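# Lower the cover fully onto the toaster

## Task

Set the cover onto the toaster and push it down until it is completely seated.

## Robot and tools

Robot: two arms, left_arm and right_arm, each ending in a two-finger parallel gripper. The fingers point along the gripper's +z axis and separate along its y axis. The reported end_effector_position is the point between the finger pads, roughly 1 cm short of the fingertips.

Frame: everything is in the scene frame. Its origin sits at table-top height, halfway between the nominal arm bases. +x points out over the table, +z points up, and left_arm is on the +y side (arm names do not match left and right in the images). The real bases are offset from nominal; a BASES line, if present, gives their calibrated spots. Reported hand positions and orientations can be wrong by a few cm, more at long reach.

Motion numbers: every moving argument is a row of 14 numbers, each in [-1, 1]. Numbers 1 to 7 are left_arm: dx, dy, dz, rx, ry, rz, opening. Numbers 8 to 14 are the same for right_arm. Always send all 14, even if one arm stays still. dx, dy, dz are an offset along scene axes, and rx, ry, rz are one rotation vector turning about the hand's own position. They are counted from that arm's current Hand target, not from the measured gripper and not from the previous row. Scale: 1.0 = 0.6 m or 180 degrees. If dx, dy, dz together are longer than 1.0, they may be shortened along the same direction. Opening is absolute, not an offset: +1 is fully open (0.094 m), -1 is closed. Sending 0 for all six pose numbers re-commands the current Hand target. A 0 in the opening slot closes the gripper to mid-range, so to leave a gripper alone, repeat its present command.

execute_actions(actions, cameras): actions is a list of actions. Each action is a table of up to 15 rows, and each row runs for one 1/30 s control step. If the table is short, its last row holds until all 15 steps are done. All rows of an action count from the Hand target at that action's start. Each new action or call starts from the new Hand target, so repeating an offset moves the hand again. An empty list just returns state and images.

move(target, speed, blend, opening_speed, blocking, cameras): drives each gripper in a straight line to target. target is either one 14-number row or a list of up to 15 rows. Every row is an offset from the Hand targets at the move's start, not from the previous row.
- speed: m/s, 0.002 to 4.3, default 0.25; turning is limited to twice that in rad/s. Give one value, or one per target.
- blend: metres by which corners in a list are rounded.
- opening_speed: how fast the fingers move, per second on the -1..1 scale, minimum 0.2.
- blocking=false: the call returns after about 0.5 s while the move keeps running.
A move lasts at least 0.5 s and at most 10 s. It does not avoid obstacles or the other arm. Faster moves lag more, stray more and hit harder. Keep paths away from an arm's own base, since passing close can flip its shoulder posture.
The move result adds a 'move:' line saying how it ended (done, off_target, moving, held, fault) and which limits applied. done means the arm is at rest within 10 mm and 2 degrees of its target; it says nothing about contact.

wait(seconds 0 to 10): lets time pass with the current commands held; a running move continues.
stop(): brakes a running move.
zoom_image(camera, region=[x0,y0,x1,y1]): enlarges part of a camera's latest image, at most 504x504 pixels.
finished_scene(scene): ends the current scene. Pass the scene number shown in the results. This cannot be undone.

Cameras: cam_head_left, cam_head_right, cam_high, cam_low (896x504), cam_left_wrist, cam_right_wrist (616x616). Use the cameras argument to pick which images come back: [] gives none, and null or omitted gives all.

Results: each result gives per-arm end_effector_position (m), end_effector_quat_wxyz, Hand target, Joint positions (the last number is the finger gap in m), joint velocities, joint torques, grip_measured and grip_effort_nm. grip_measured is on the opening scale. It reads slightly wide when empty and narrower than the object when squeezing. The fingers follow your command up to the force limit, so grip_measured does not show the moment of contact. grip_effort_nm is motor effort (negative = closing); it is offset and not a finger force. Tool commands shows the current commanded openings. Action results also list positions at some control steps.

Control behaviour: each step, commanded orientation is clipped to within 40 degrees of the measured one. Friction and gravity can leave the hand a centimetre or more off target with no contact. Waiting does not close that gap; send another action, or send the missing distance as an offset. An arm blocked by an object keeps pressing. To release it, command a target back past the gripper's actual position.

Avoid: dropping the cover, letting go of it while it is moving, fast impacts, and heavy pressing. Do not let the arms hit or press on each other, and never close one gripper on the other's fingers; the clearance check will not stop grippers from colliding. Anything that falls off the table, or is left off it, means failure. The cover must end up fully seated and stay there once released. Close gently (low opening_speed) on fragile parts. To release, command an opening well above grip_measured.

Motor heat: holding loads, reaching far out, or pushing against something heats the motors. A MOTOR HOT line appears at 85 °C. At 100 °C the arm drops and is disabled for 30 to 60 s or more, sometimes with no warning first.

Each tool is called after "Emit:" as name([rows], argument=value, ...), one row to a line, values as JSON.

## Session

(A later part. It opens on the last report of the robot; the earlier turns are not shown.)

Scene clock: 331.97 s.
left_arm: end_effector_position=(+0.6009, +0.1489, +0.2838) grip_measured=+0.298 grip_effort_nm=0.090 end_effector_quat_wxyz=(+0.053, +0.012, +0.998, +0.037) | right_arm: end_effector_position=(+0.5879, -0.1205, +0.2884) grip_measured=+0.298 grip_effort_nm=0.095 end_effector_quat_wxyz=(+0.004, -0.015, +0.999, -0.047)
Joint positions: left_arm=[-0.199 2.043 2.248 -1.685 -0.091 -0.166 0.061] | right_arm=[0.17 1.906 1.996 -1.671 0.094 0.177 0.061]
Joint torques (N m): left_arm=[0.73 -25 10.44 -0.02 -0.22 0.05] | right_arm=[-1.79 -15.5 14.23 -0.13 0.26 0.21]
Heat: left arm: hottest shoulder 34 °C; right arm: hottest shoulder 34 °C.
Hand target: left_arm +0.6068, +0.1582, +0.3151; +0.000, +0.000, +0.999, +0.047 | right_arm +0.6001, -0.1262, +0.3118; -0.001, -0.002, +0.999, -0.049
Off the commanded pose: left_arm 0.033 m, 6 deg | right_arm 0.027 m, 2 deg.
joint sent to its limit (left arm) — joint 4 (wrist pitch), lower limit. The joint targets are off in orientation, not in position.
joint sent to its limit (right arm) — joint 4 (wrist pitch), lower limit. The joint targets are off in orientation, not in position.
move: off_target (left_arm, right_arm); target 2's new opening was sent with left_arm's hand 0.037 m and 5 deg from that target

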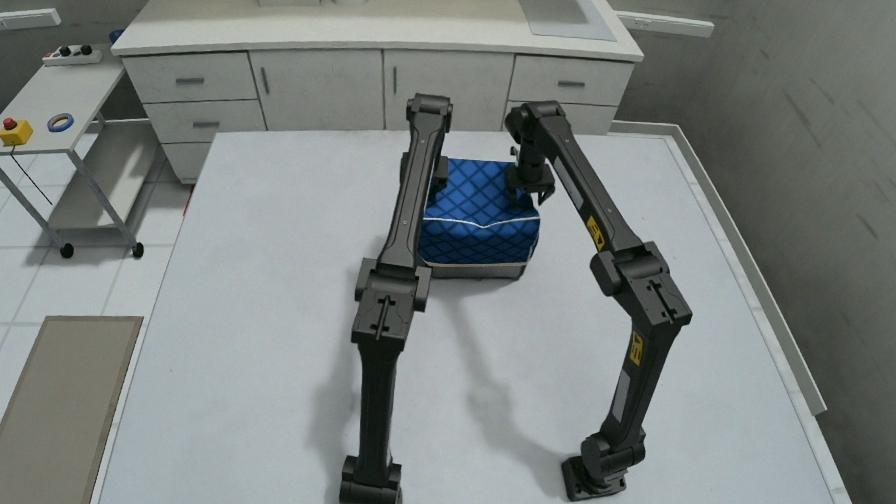

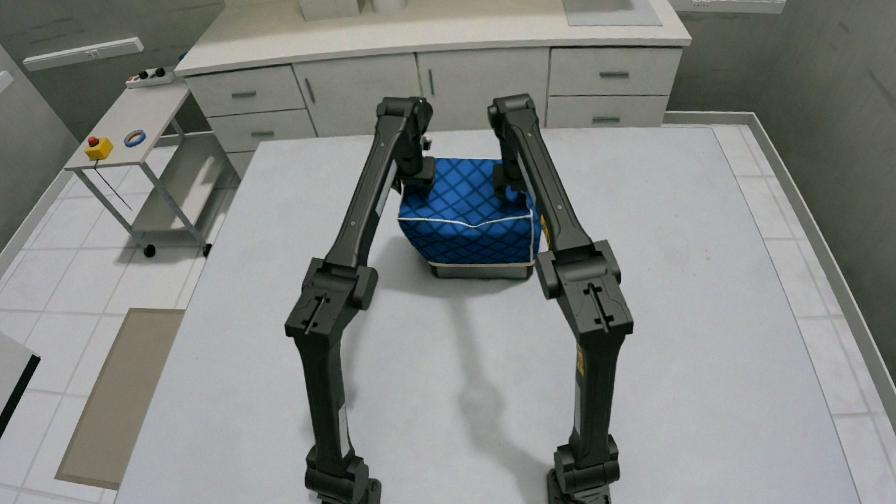

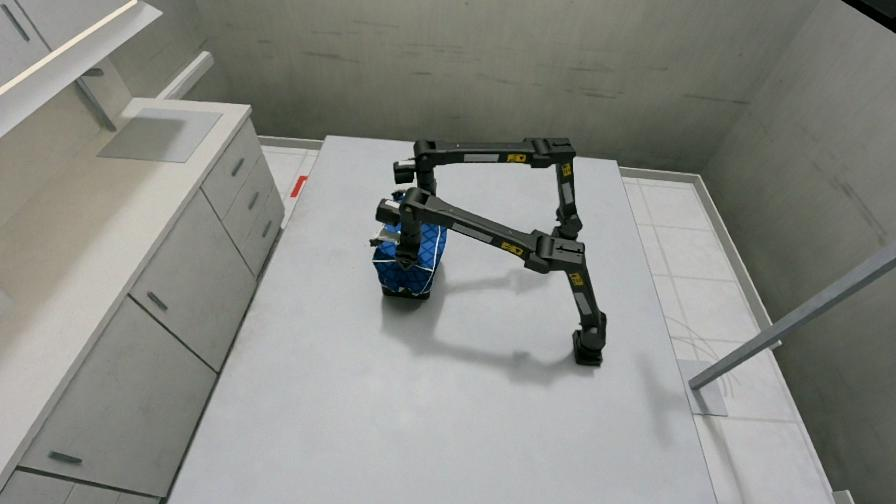

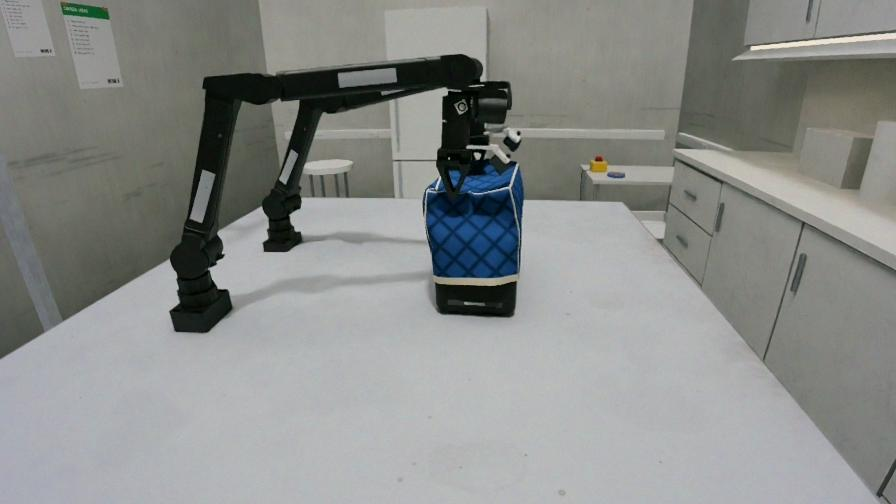

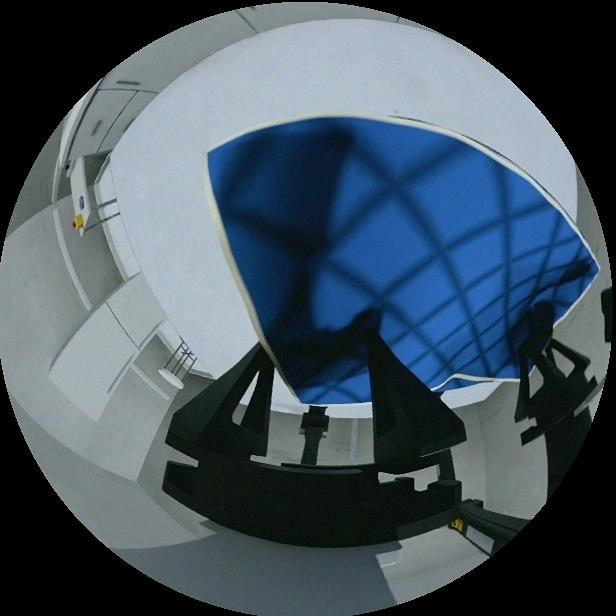

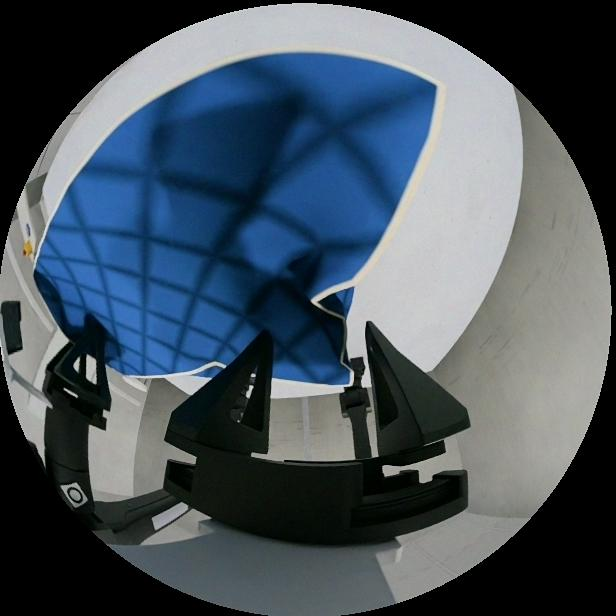

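Emit:
move(target=[0,0,0.2,0,0,0,0.3,0,0,0.2,0,0,0,0.3])

Emit:
zoom_image(camera="cam_low", region=[390, 120, 570, 330])

Emit:
zoom_image(camera="cam_high", region=[340, 130, 500, 320])

Emit:
zoom_image(camera="cam_head_right", region=[370, 100, 600, 300])

Scene clock: 337.87 s.
left_arm: end_effector_position=(+0.5999, +0.1500, +0.4261) grip_measured=+0.298 grip_effort_nm=0.095 end_effector_quat_wxyz=(+0.194, +0.011, +0.981, +0.014) | right_arm: end_effector_position=(+0.5906, -0.1204, +0.4214) grip_measured=+0.298 grip_effort_nm=0.095 end_effector_quat_wxyz=(+0.141, -0.008, +0.990, -0.021)
Joint positions: left_arm=[-0.199 1.942 2.436 -1.685 -0.096 -0.154 0.061] | right_arm=[0.17 1.788 2.159 -1.671 0.096 0.177 0.061]
Joint torques (N m): left_arm=[0.67 -19.6 9.85 0.4 -0.18 0.12] | right_arm=[-1.9 -12.75 13.27 0.38 0.26 -0.02]
Heat: left arm: hottest shoulder 35 °C; right arm: hottest shoulder 34 °C.
Hand target: left_arm +0.6069, +0.1582, +0.4349; +0.000, +0.000, +0.999, +0.047 | right_arm +0.6001, -0.1262, +0.4316; -0.001, -0.002, +0.999, -0.049
Off the commanded pose: left_arm 0.014 m, 23 deg | right_arm 0.015 m, 17 deg.
joint sent to its limit (left arm) — joint 4 (wrist pitch), lower limit. The joint targets are off in orientation, not in position.
joint sent to its limit (right arm) — joint 4 (wrist pitch), lower limit. The joint targets are off in orientation, not in position.
move: off_target (left_arm, right_arm)

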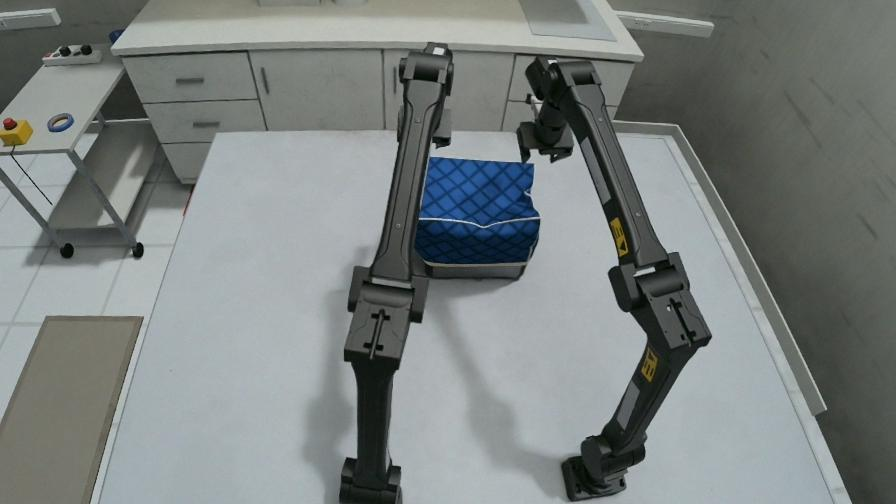

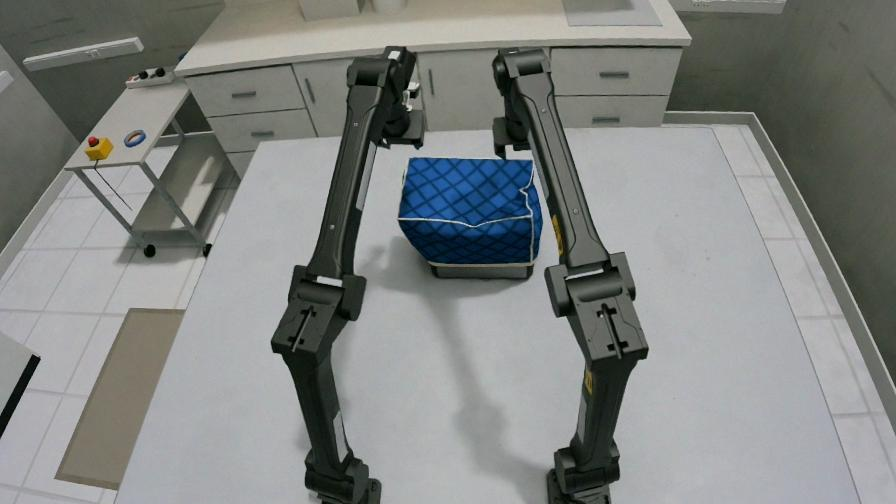

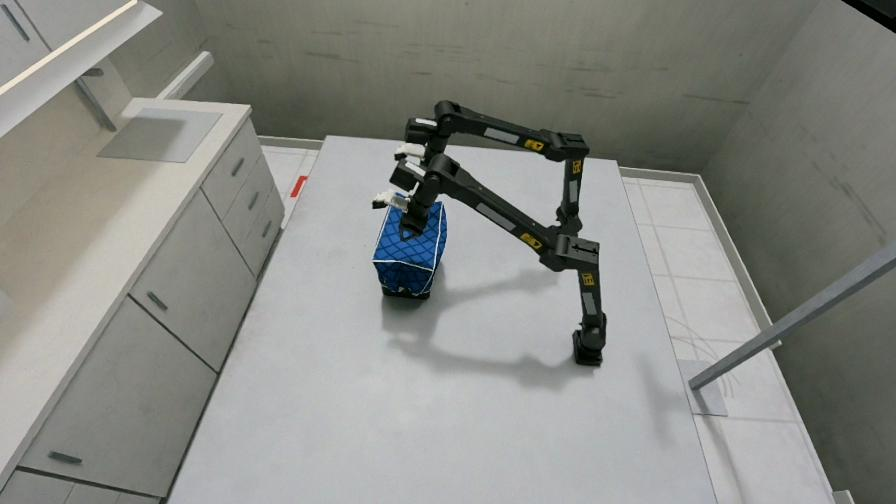

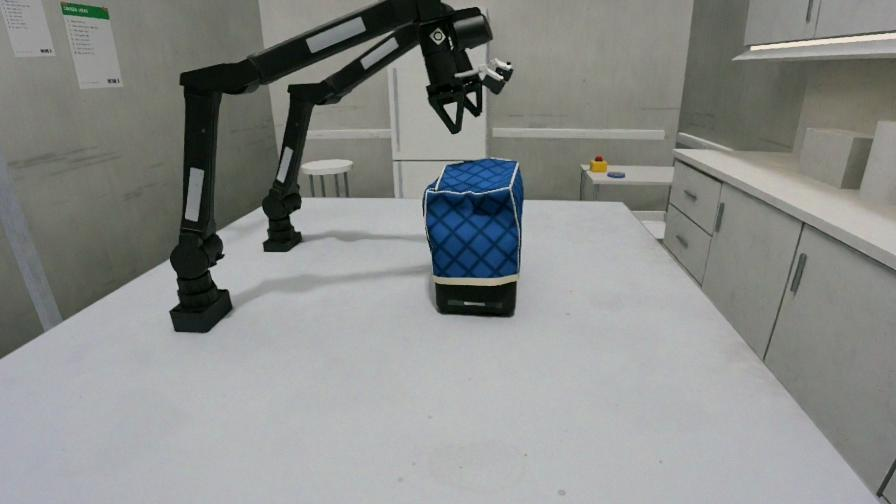

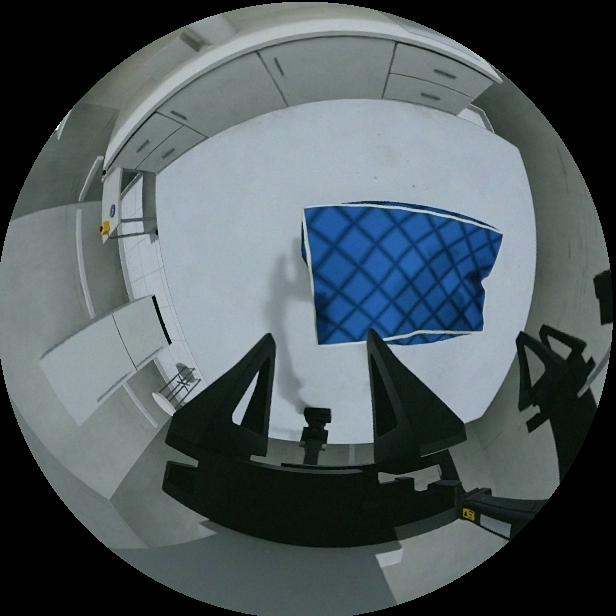

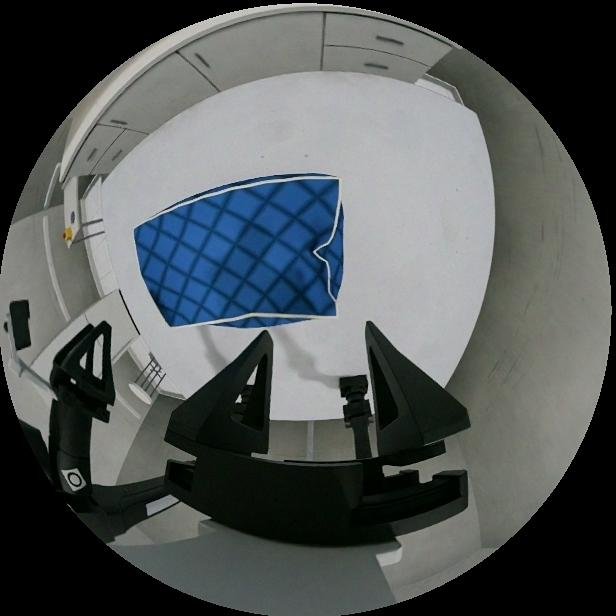

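Scaled by 2.400.

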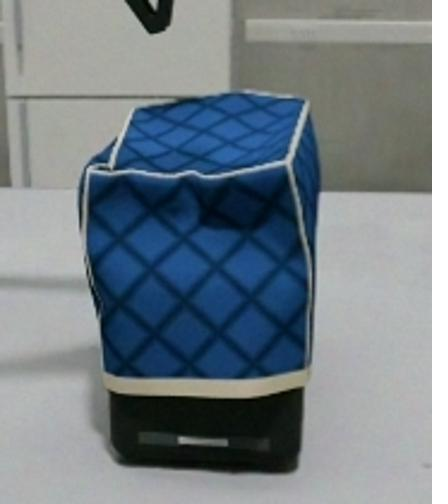

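Scaled by 2.653.

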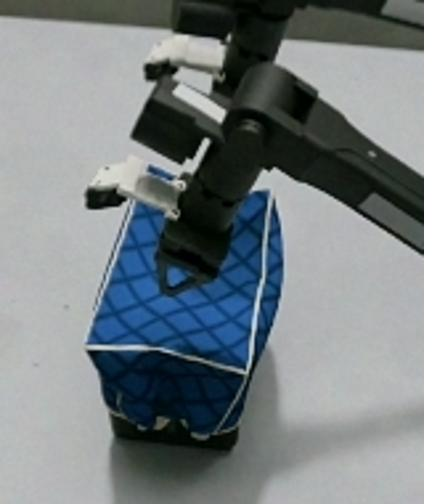

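Scaled by 2.191.

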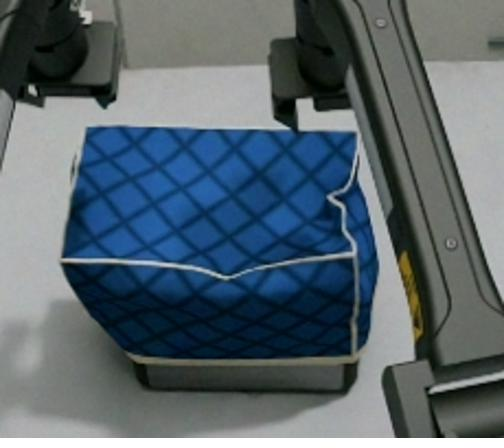

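Emit:
move([
  [0.02,-0.115,0,0,0,0,0.3,0.03,0.07,0,0,0,0,0.3],
  [0.02,-0.115,-0.23,0,0,0,0.3,0.03,0.07,-0.23,0,0,0,0.3],
], speed=0.15)

Emit:
move(target=[0,0,-0.12,0,0,0,0.3,0,0,-0.12,0,0,0,0.3], speed=0.06)

Emit:
zoom_image(camera="cam_low", region=[390, 120, 570, 330])

Emit:
zoom_image(camera="cam_high", region=[340, 130, 500, 320])

Scene clock: 348.17 s.
left_arm: end_effector_position=(+0.6186, +0.0964, +0.2988) grip_measured=+0.298 grip_effort_nm=0.085 end_effector_quat_wxyz=(+0.091, +0.005, +0.995, +0.027) | right_arm: end_effector_position=(+0.6192, -0.0905, +0.3078) grip_measured=+0.298 grip_effort_nm=0.095 end_effector_quat_wxyz=(+0.047, -0.006, +0.998, -0.040)
Joint positions: left_arm=[-0.272 2.101 2.377 -1.685 -0.099 -0.248 0.061] | right_arm=[0.208 1.969 2.141 -1.671 0.101 0.229 0.061]
Joint torques (N m): left_arm=[-0.73 -22.65 7.83 0.12 0.05 -0.06] | right_arm=[-0.26 -15.03 8.57 0.03 0 0.3]
Heat: left arm: hottest elbow 36 °C; right arm: hottest shoulder 34 °C.
Hand target: left_arm +0.6189, +0.0893, +0.2969; +0.000, +0.000, +0.999, +0.047 | right_arm +0.6181, -0.0840, +0.2938; -0.001, -0.002, +0.999, -0.049
Off the commanded pose: left_arm 0.007 m, 11 deg | right_arm 0.016 m, 6 deg.
joint sent to its limit (left arm) — joint 4 (wrist pitch), lower limit. The joint targets are off in orientation, not in position.
joint sent to its limit (right arm) — joint 4 (wrist pitch), lower limit. The joint targets are off in orientation, not in position.
move: off_target (left_arm, right_arm)

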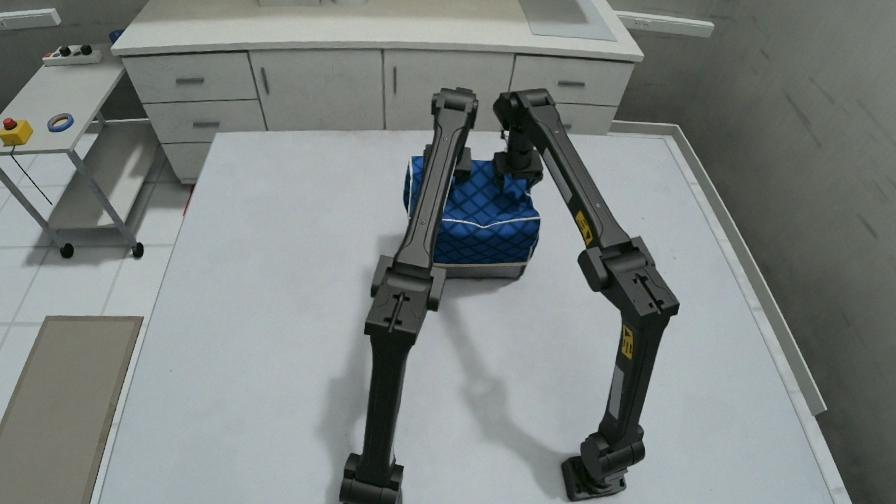

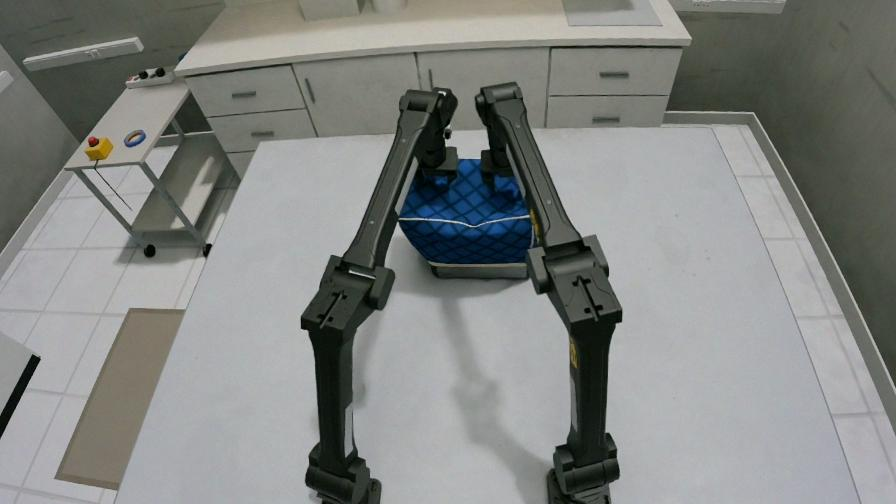

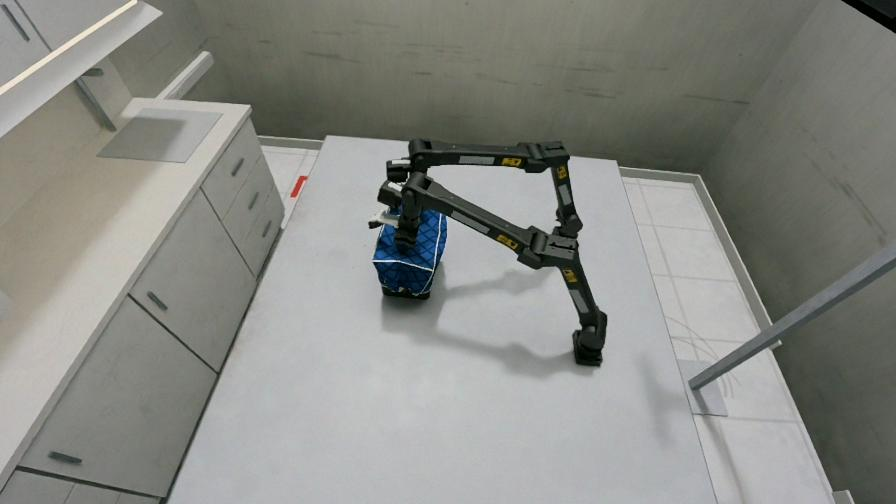

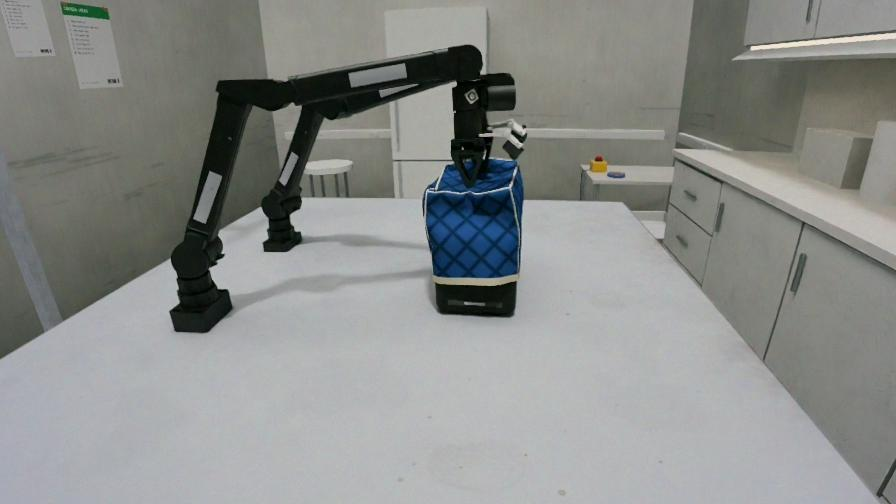

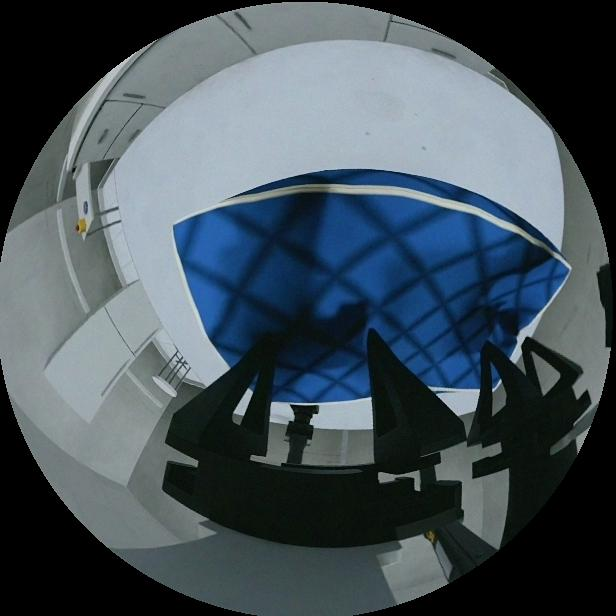

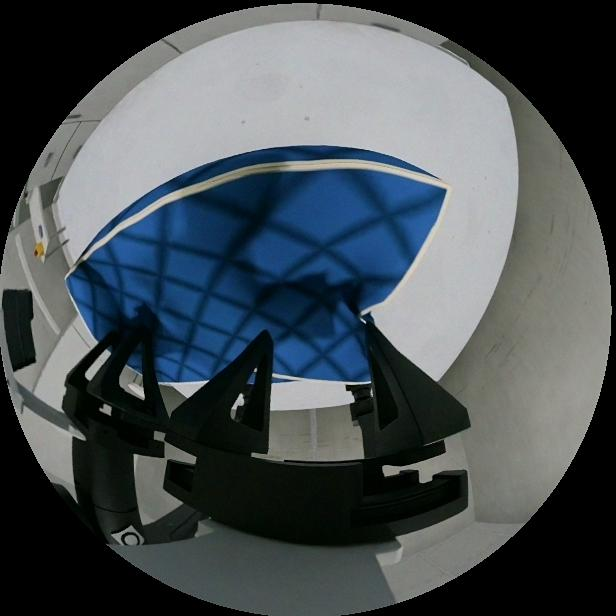

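Scene clock: 350.07 s.
left_arm: end_effector_position=(+0.6171, +0.0958, +0.2583) grip_measured=+0.298 grip_effort_nm=0.100 end_effector_quat_wxyz=(+0.053, +0.002, +0.998, +0.035) | right_arm: end_effector_position=(+0.6167, -0.0911, +0.2646) grip_measured=+0.298 grip_effort_nm=0.085 end_effector_quat_wxyz=(+0.032, -0.004, +0.999, -0.044)
Joint positions: left_arm=[-0.273 2.137 2.337 -1.685 -0.095 -0.259 0.061] | right_arm=[0.208 1.969 2.028 -1.589 0.101 0.236 0.061]
Joint torques (N m): left_arm=[-0.56 -20.25 6.56 -0.02 0.03 -0.06] | right_arm=[-0.21 -12.57 6.91 0.59 -0.06 0.31]
Heat: left arm: hottest elbow 36 °C; right arm: hottest shoulder 34 °C.
Hand target: left_arm +0.6189, +0.0892, +0.2249; +0.000, +0.000, +0.999, +0.047 | right_arm +0.6181, -0.0840, +0.2217; -0.001, -0.002, +0.999, -0.049
Off the commanded pose: left_arm 0.034 m, 6 deg | right_arm 0.043 m, 4 deg.
joint sent to its limit (left arm) — joint 4 (wrist pitch), lower limit. The joint targets are off in orientation, not in position.
move: off_target (left_arm, right_arm)

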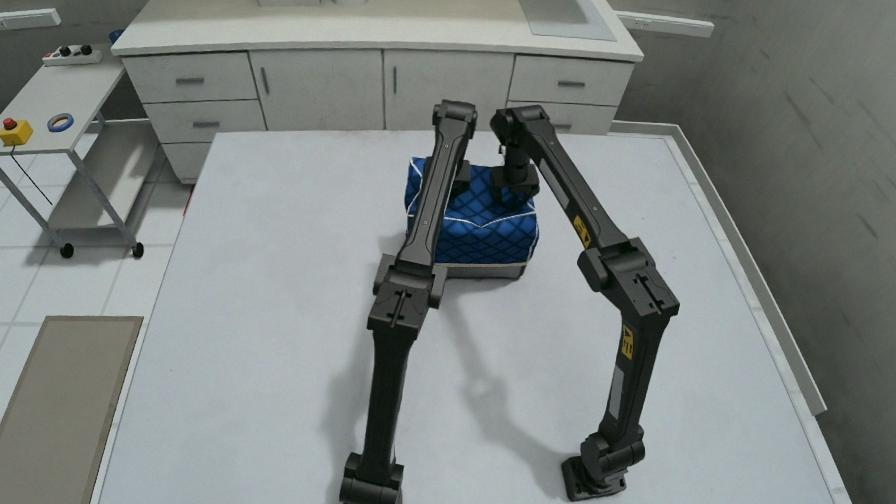

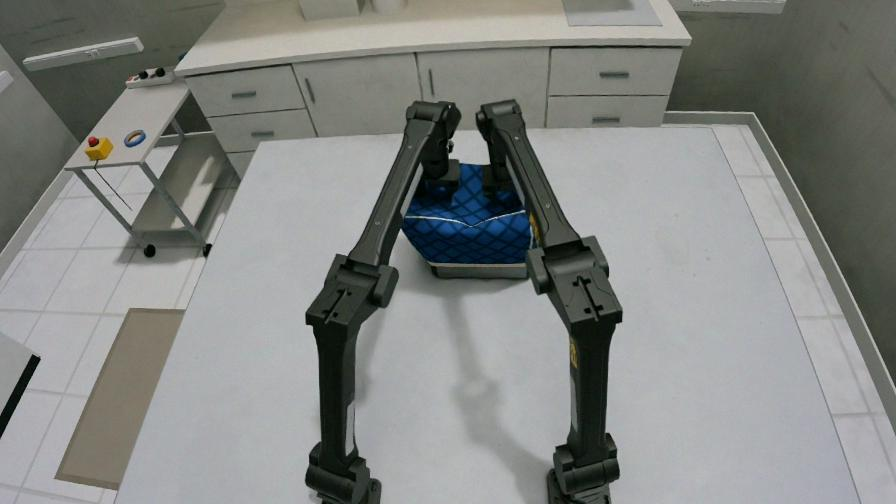

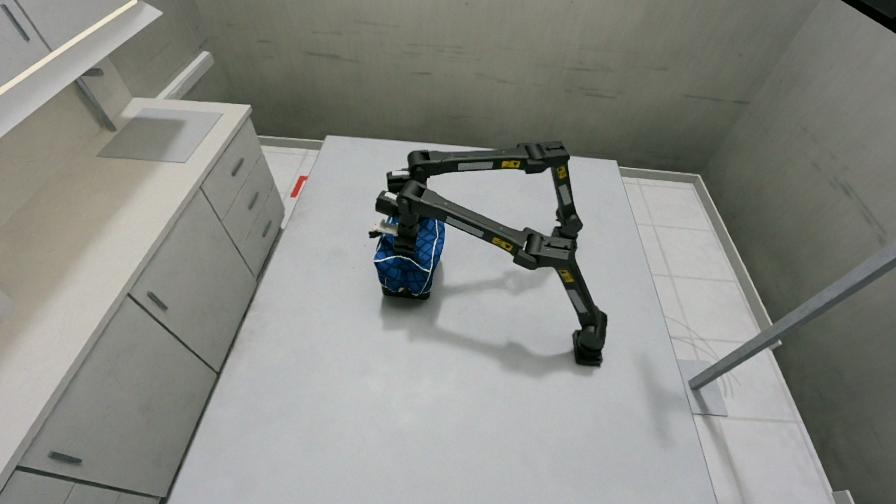

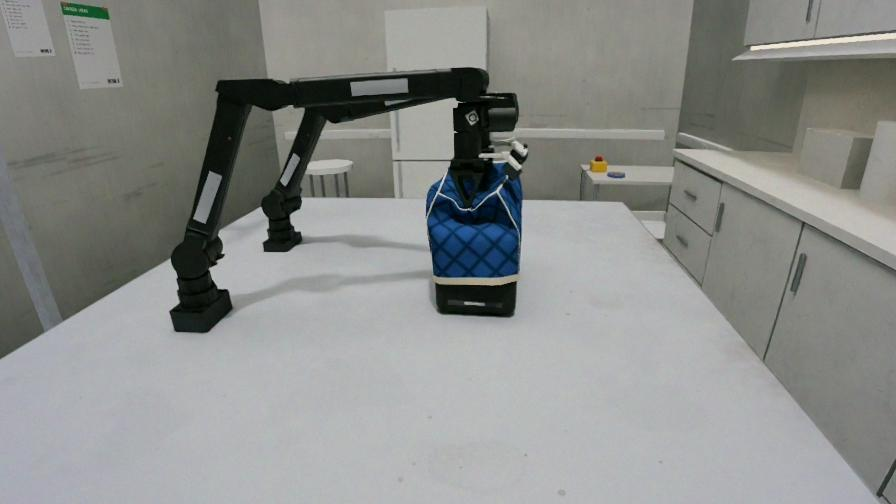

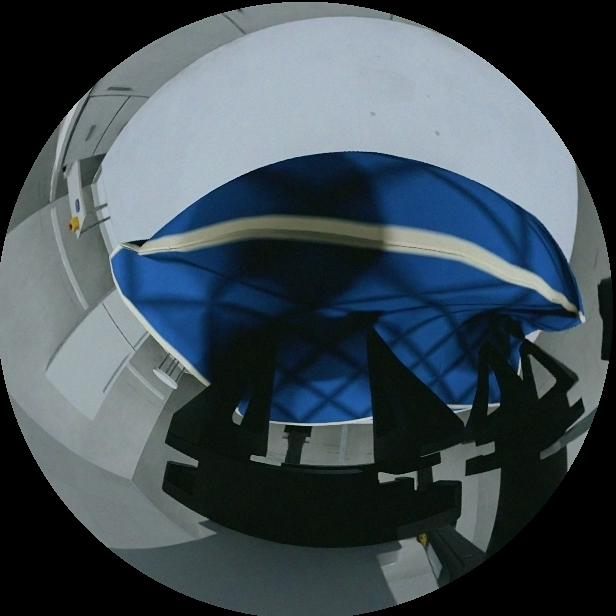

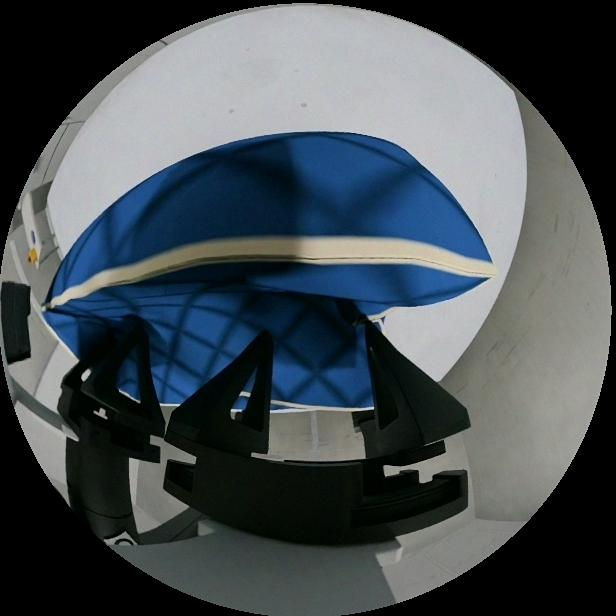

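Scaled by 2.400.

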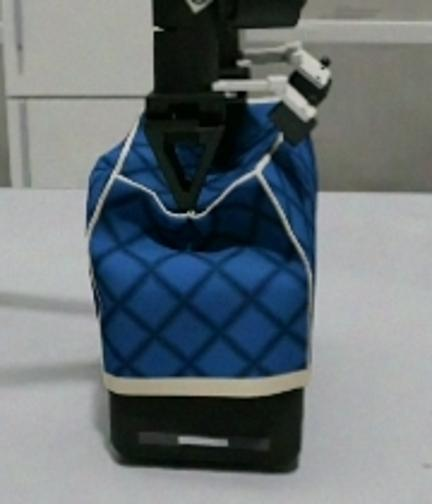

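Scaled by 2.653.

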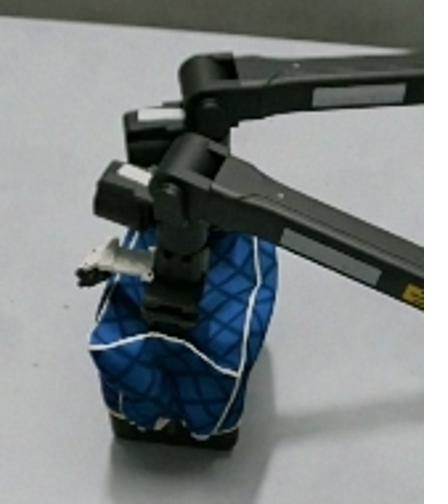

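Emit:
move(target=[0,0.05,0.15,0,0,0,-1,0,-0.05,0.15,0,0,0,-1])

Scene clock: 366.20 s.
left_arm: end_effector_position=(+0.6139, +0.1123, +0.2889) grip_measured=-0.988 grip_effort_nm=-0.628 end_effector_quat_wxyz=(+0.074, +0.006, +0.997, +0.030) | right_arm: end_effector_position=(+0.6085, -0.1108, +0.2741) grip_measured=-0.996 grip_effort_nm=-0.222 end_effector_quat_wxyz=(+0.005, -0.002, +0.999, -0.050)
Joint positions: left_arm=[-0.25 2.088 2.333 -1.685 -0.093 -0.226 0.001] | right_arm=[0.18 1.975 2.063 -1.671 0.1 0.213 0]
Joint torques (N m): left_arm=[1.03 -24.76 10.03 0.06 -0.09 0.15] | right_arm=[-1.85 -17.96 14.28 -0.14 0.03 -0.04]
Heat: left arm: hottest shoulder 35 °C; right arm: hottest shoulder 34 °C.
Hand target: left_arm +0.6190, +0.1194, +0.3150; +0.000, +0.000, +0.999, +0.047 | right_arm +0.6181, -0.1142, +0.3117; -0.001, -0.002, +0.999, -0.049
Off the commanded pose: left_arm 0.027 m, 9 deg | right_arm 0.039 m, 1 deg.
joint sent to its limit (left arm) — joint 4 (wrist pitch), lower limit. The joint targets are off in orientation, not in position.
joint sent to its limit (right arm) — joint 4 (wrist pitch), lower limit. The joint targets are off in orientation, not in position.
move: off_target (left_arm, right_arm)

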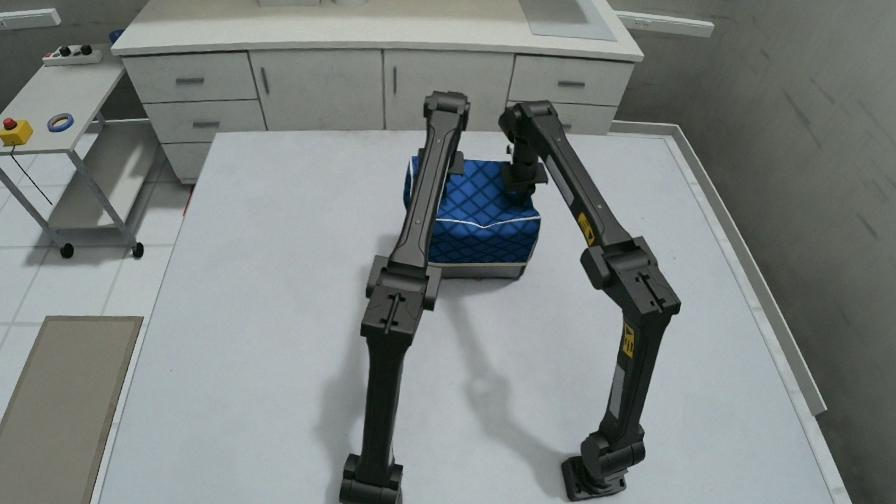

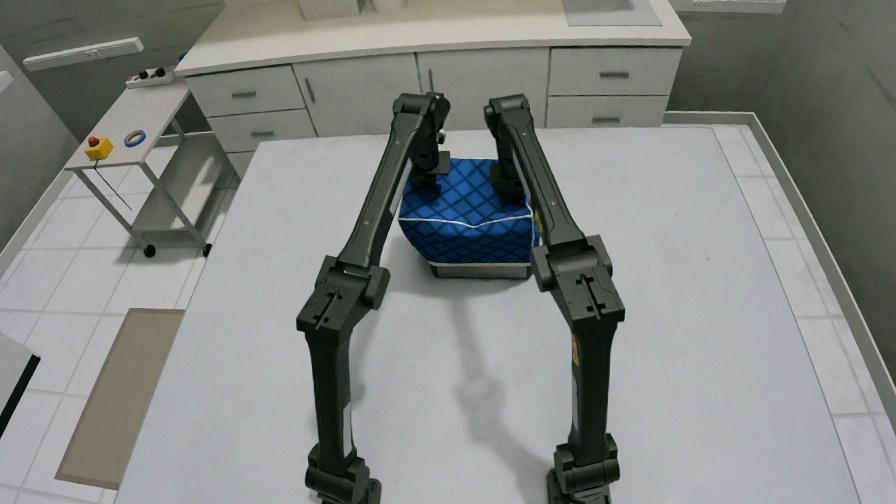

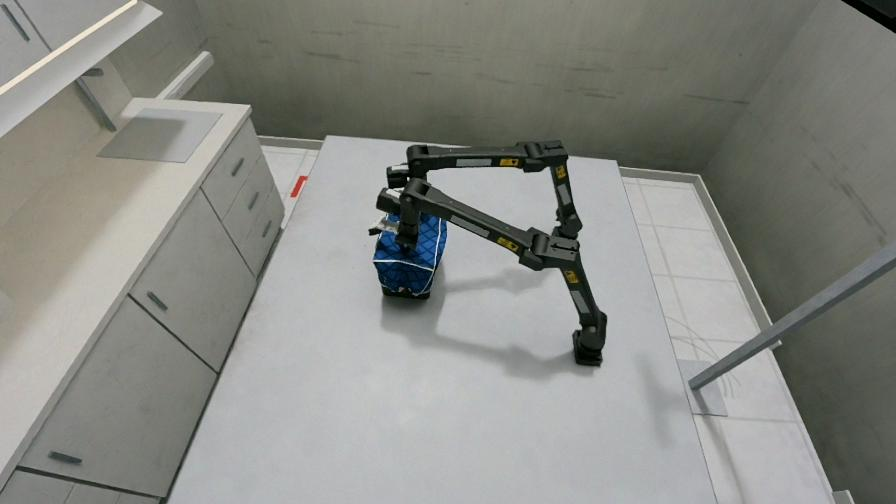

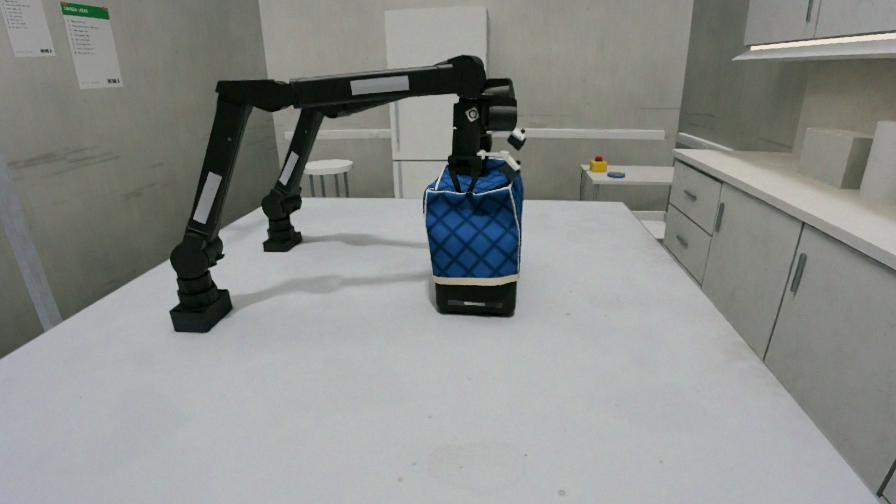

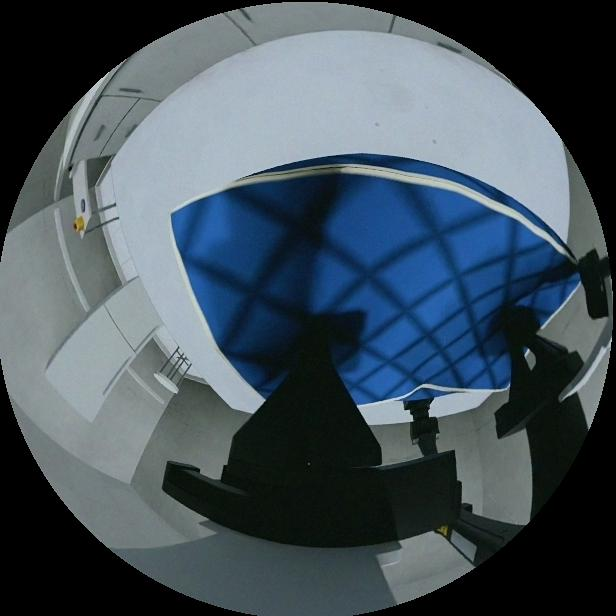

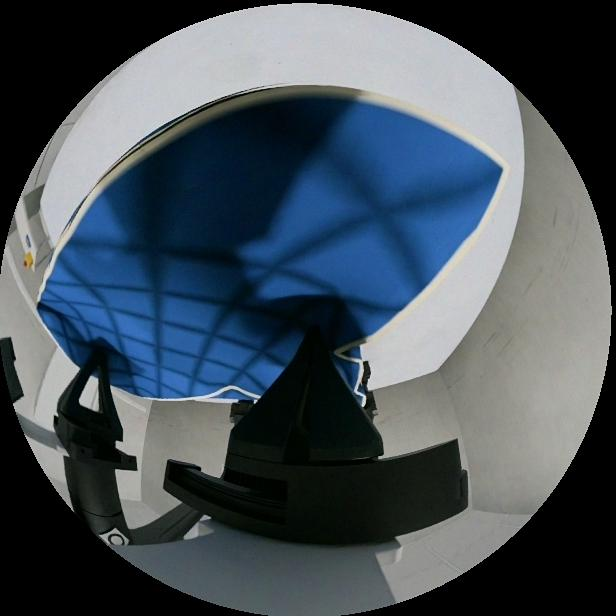

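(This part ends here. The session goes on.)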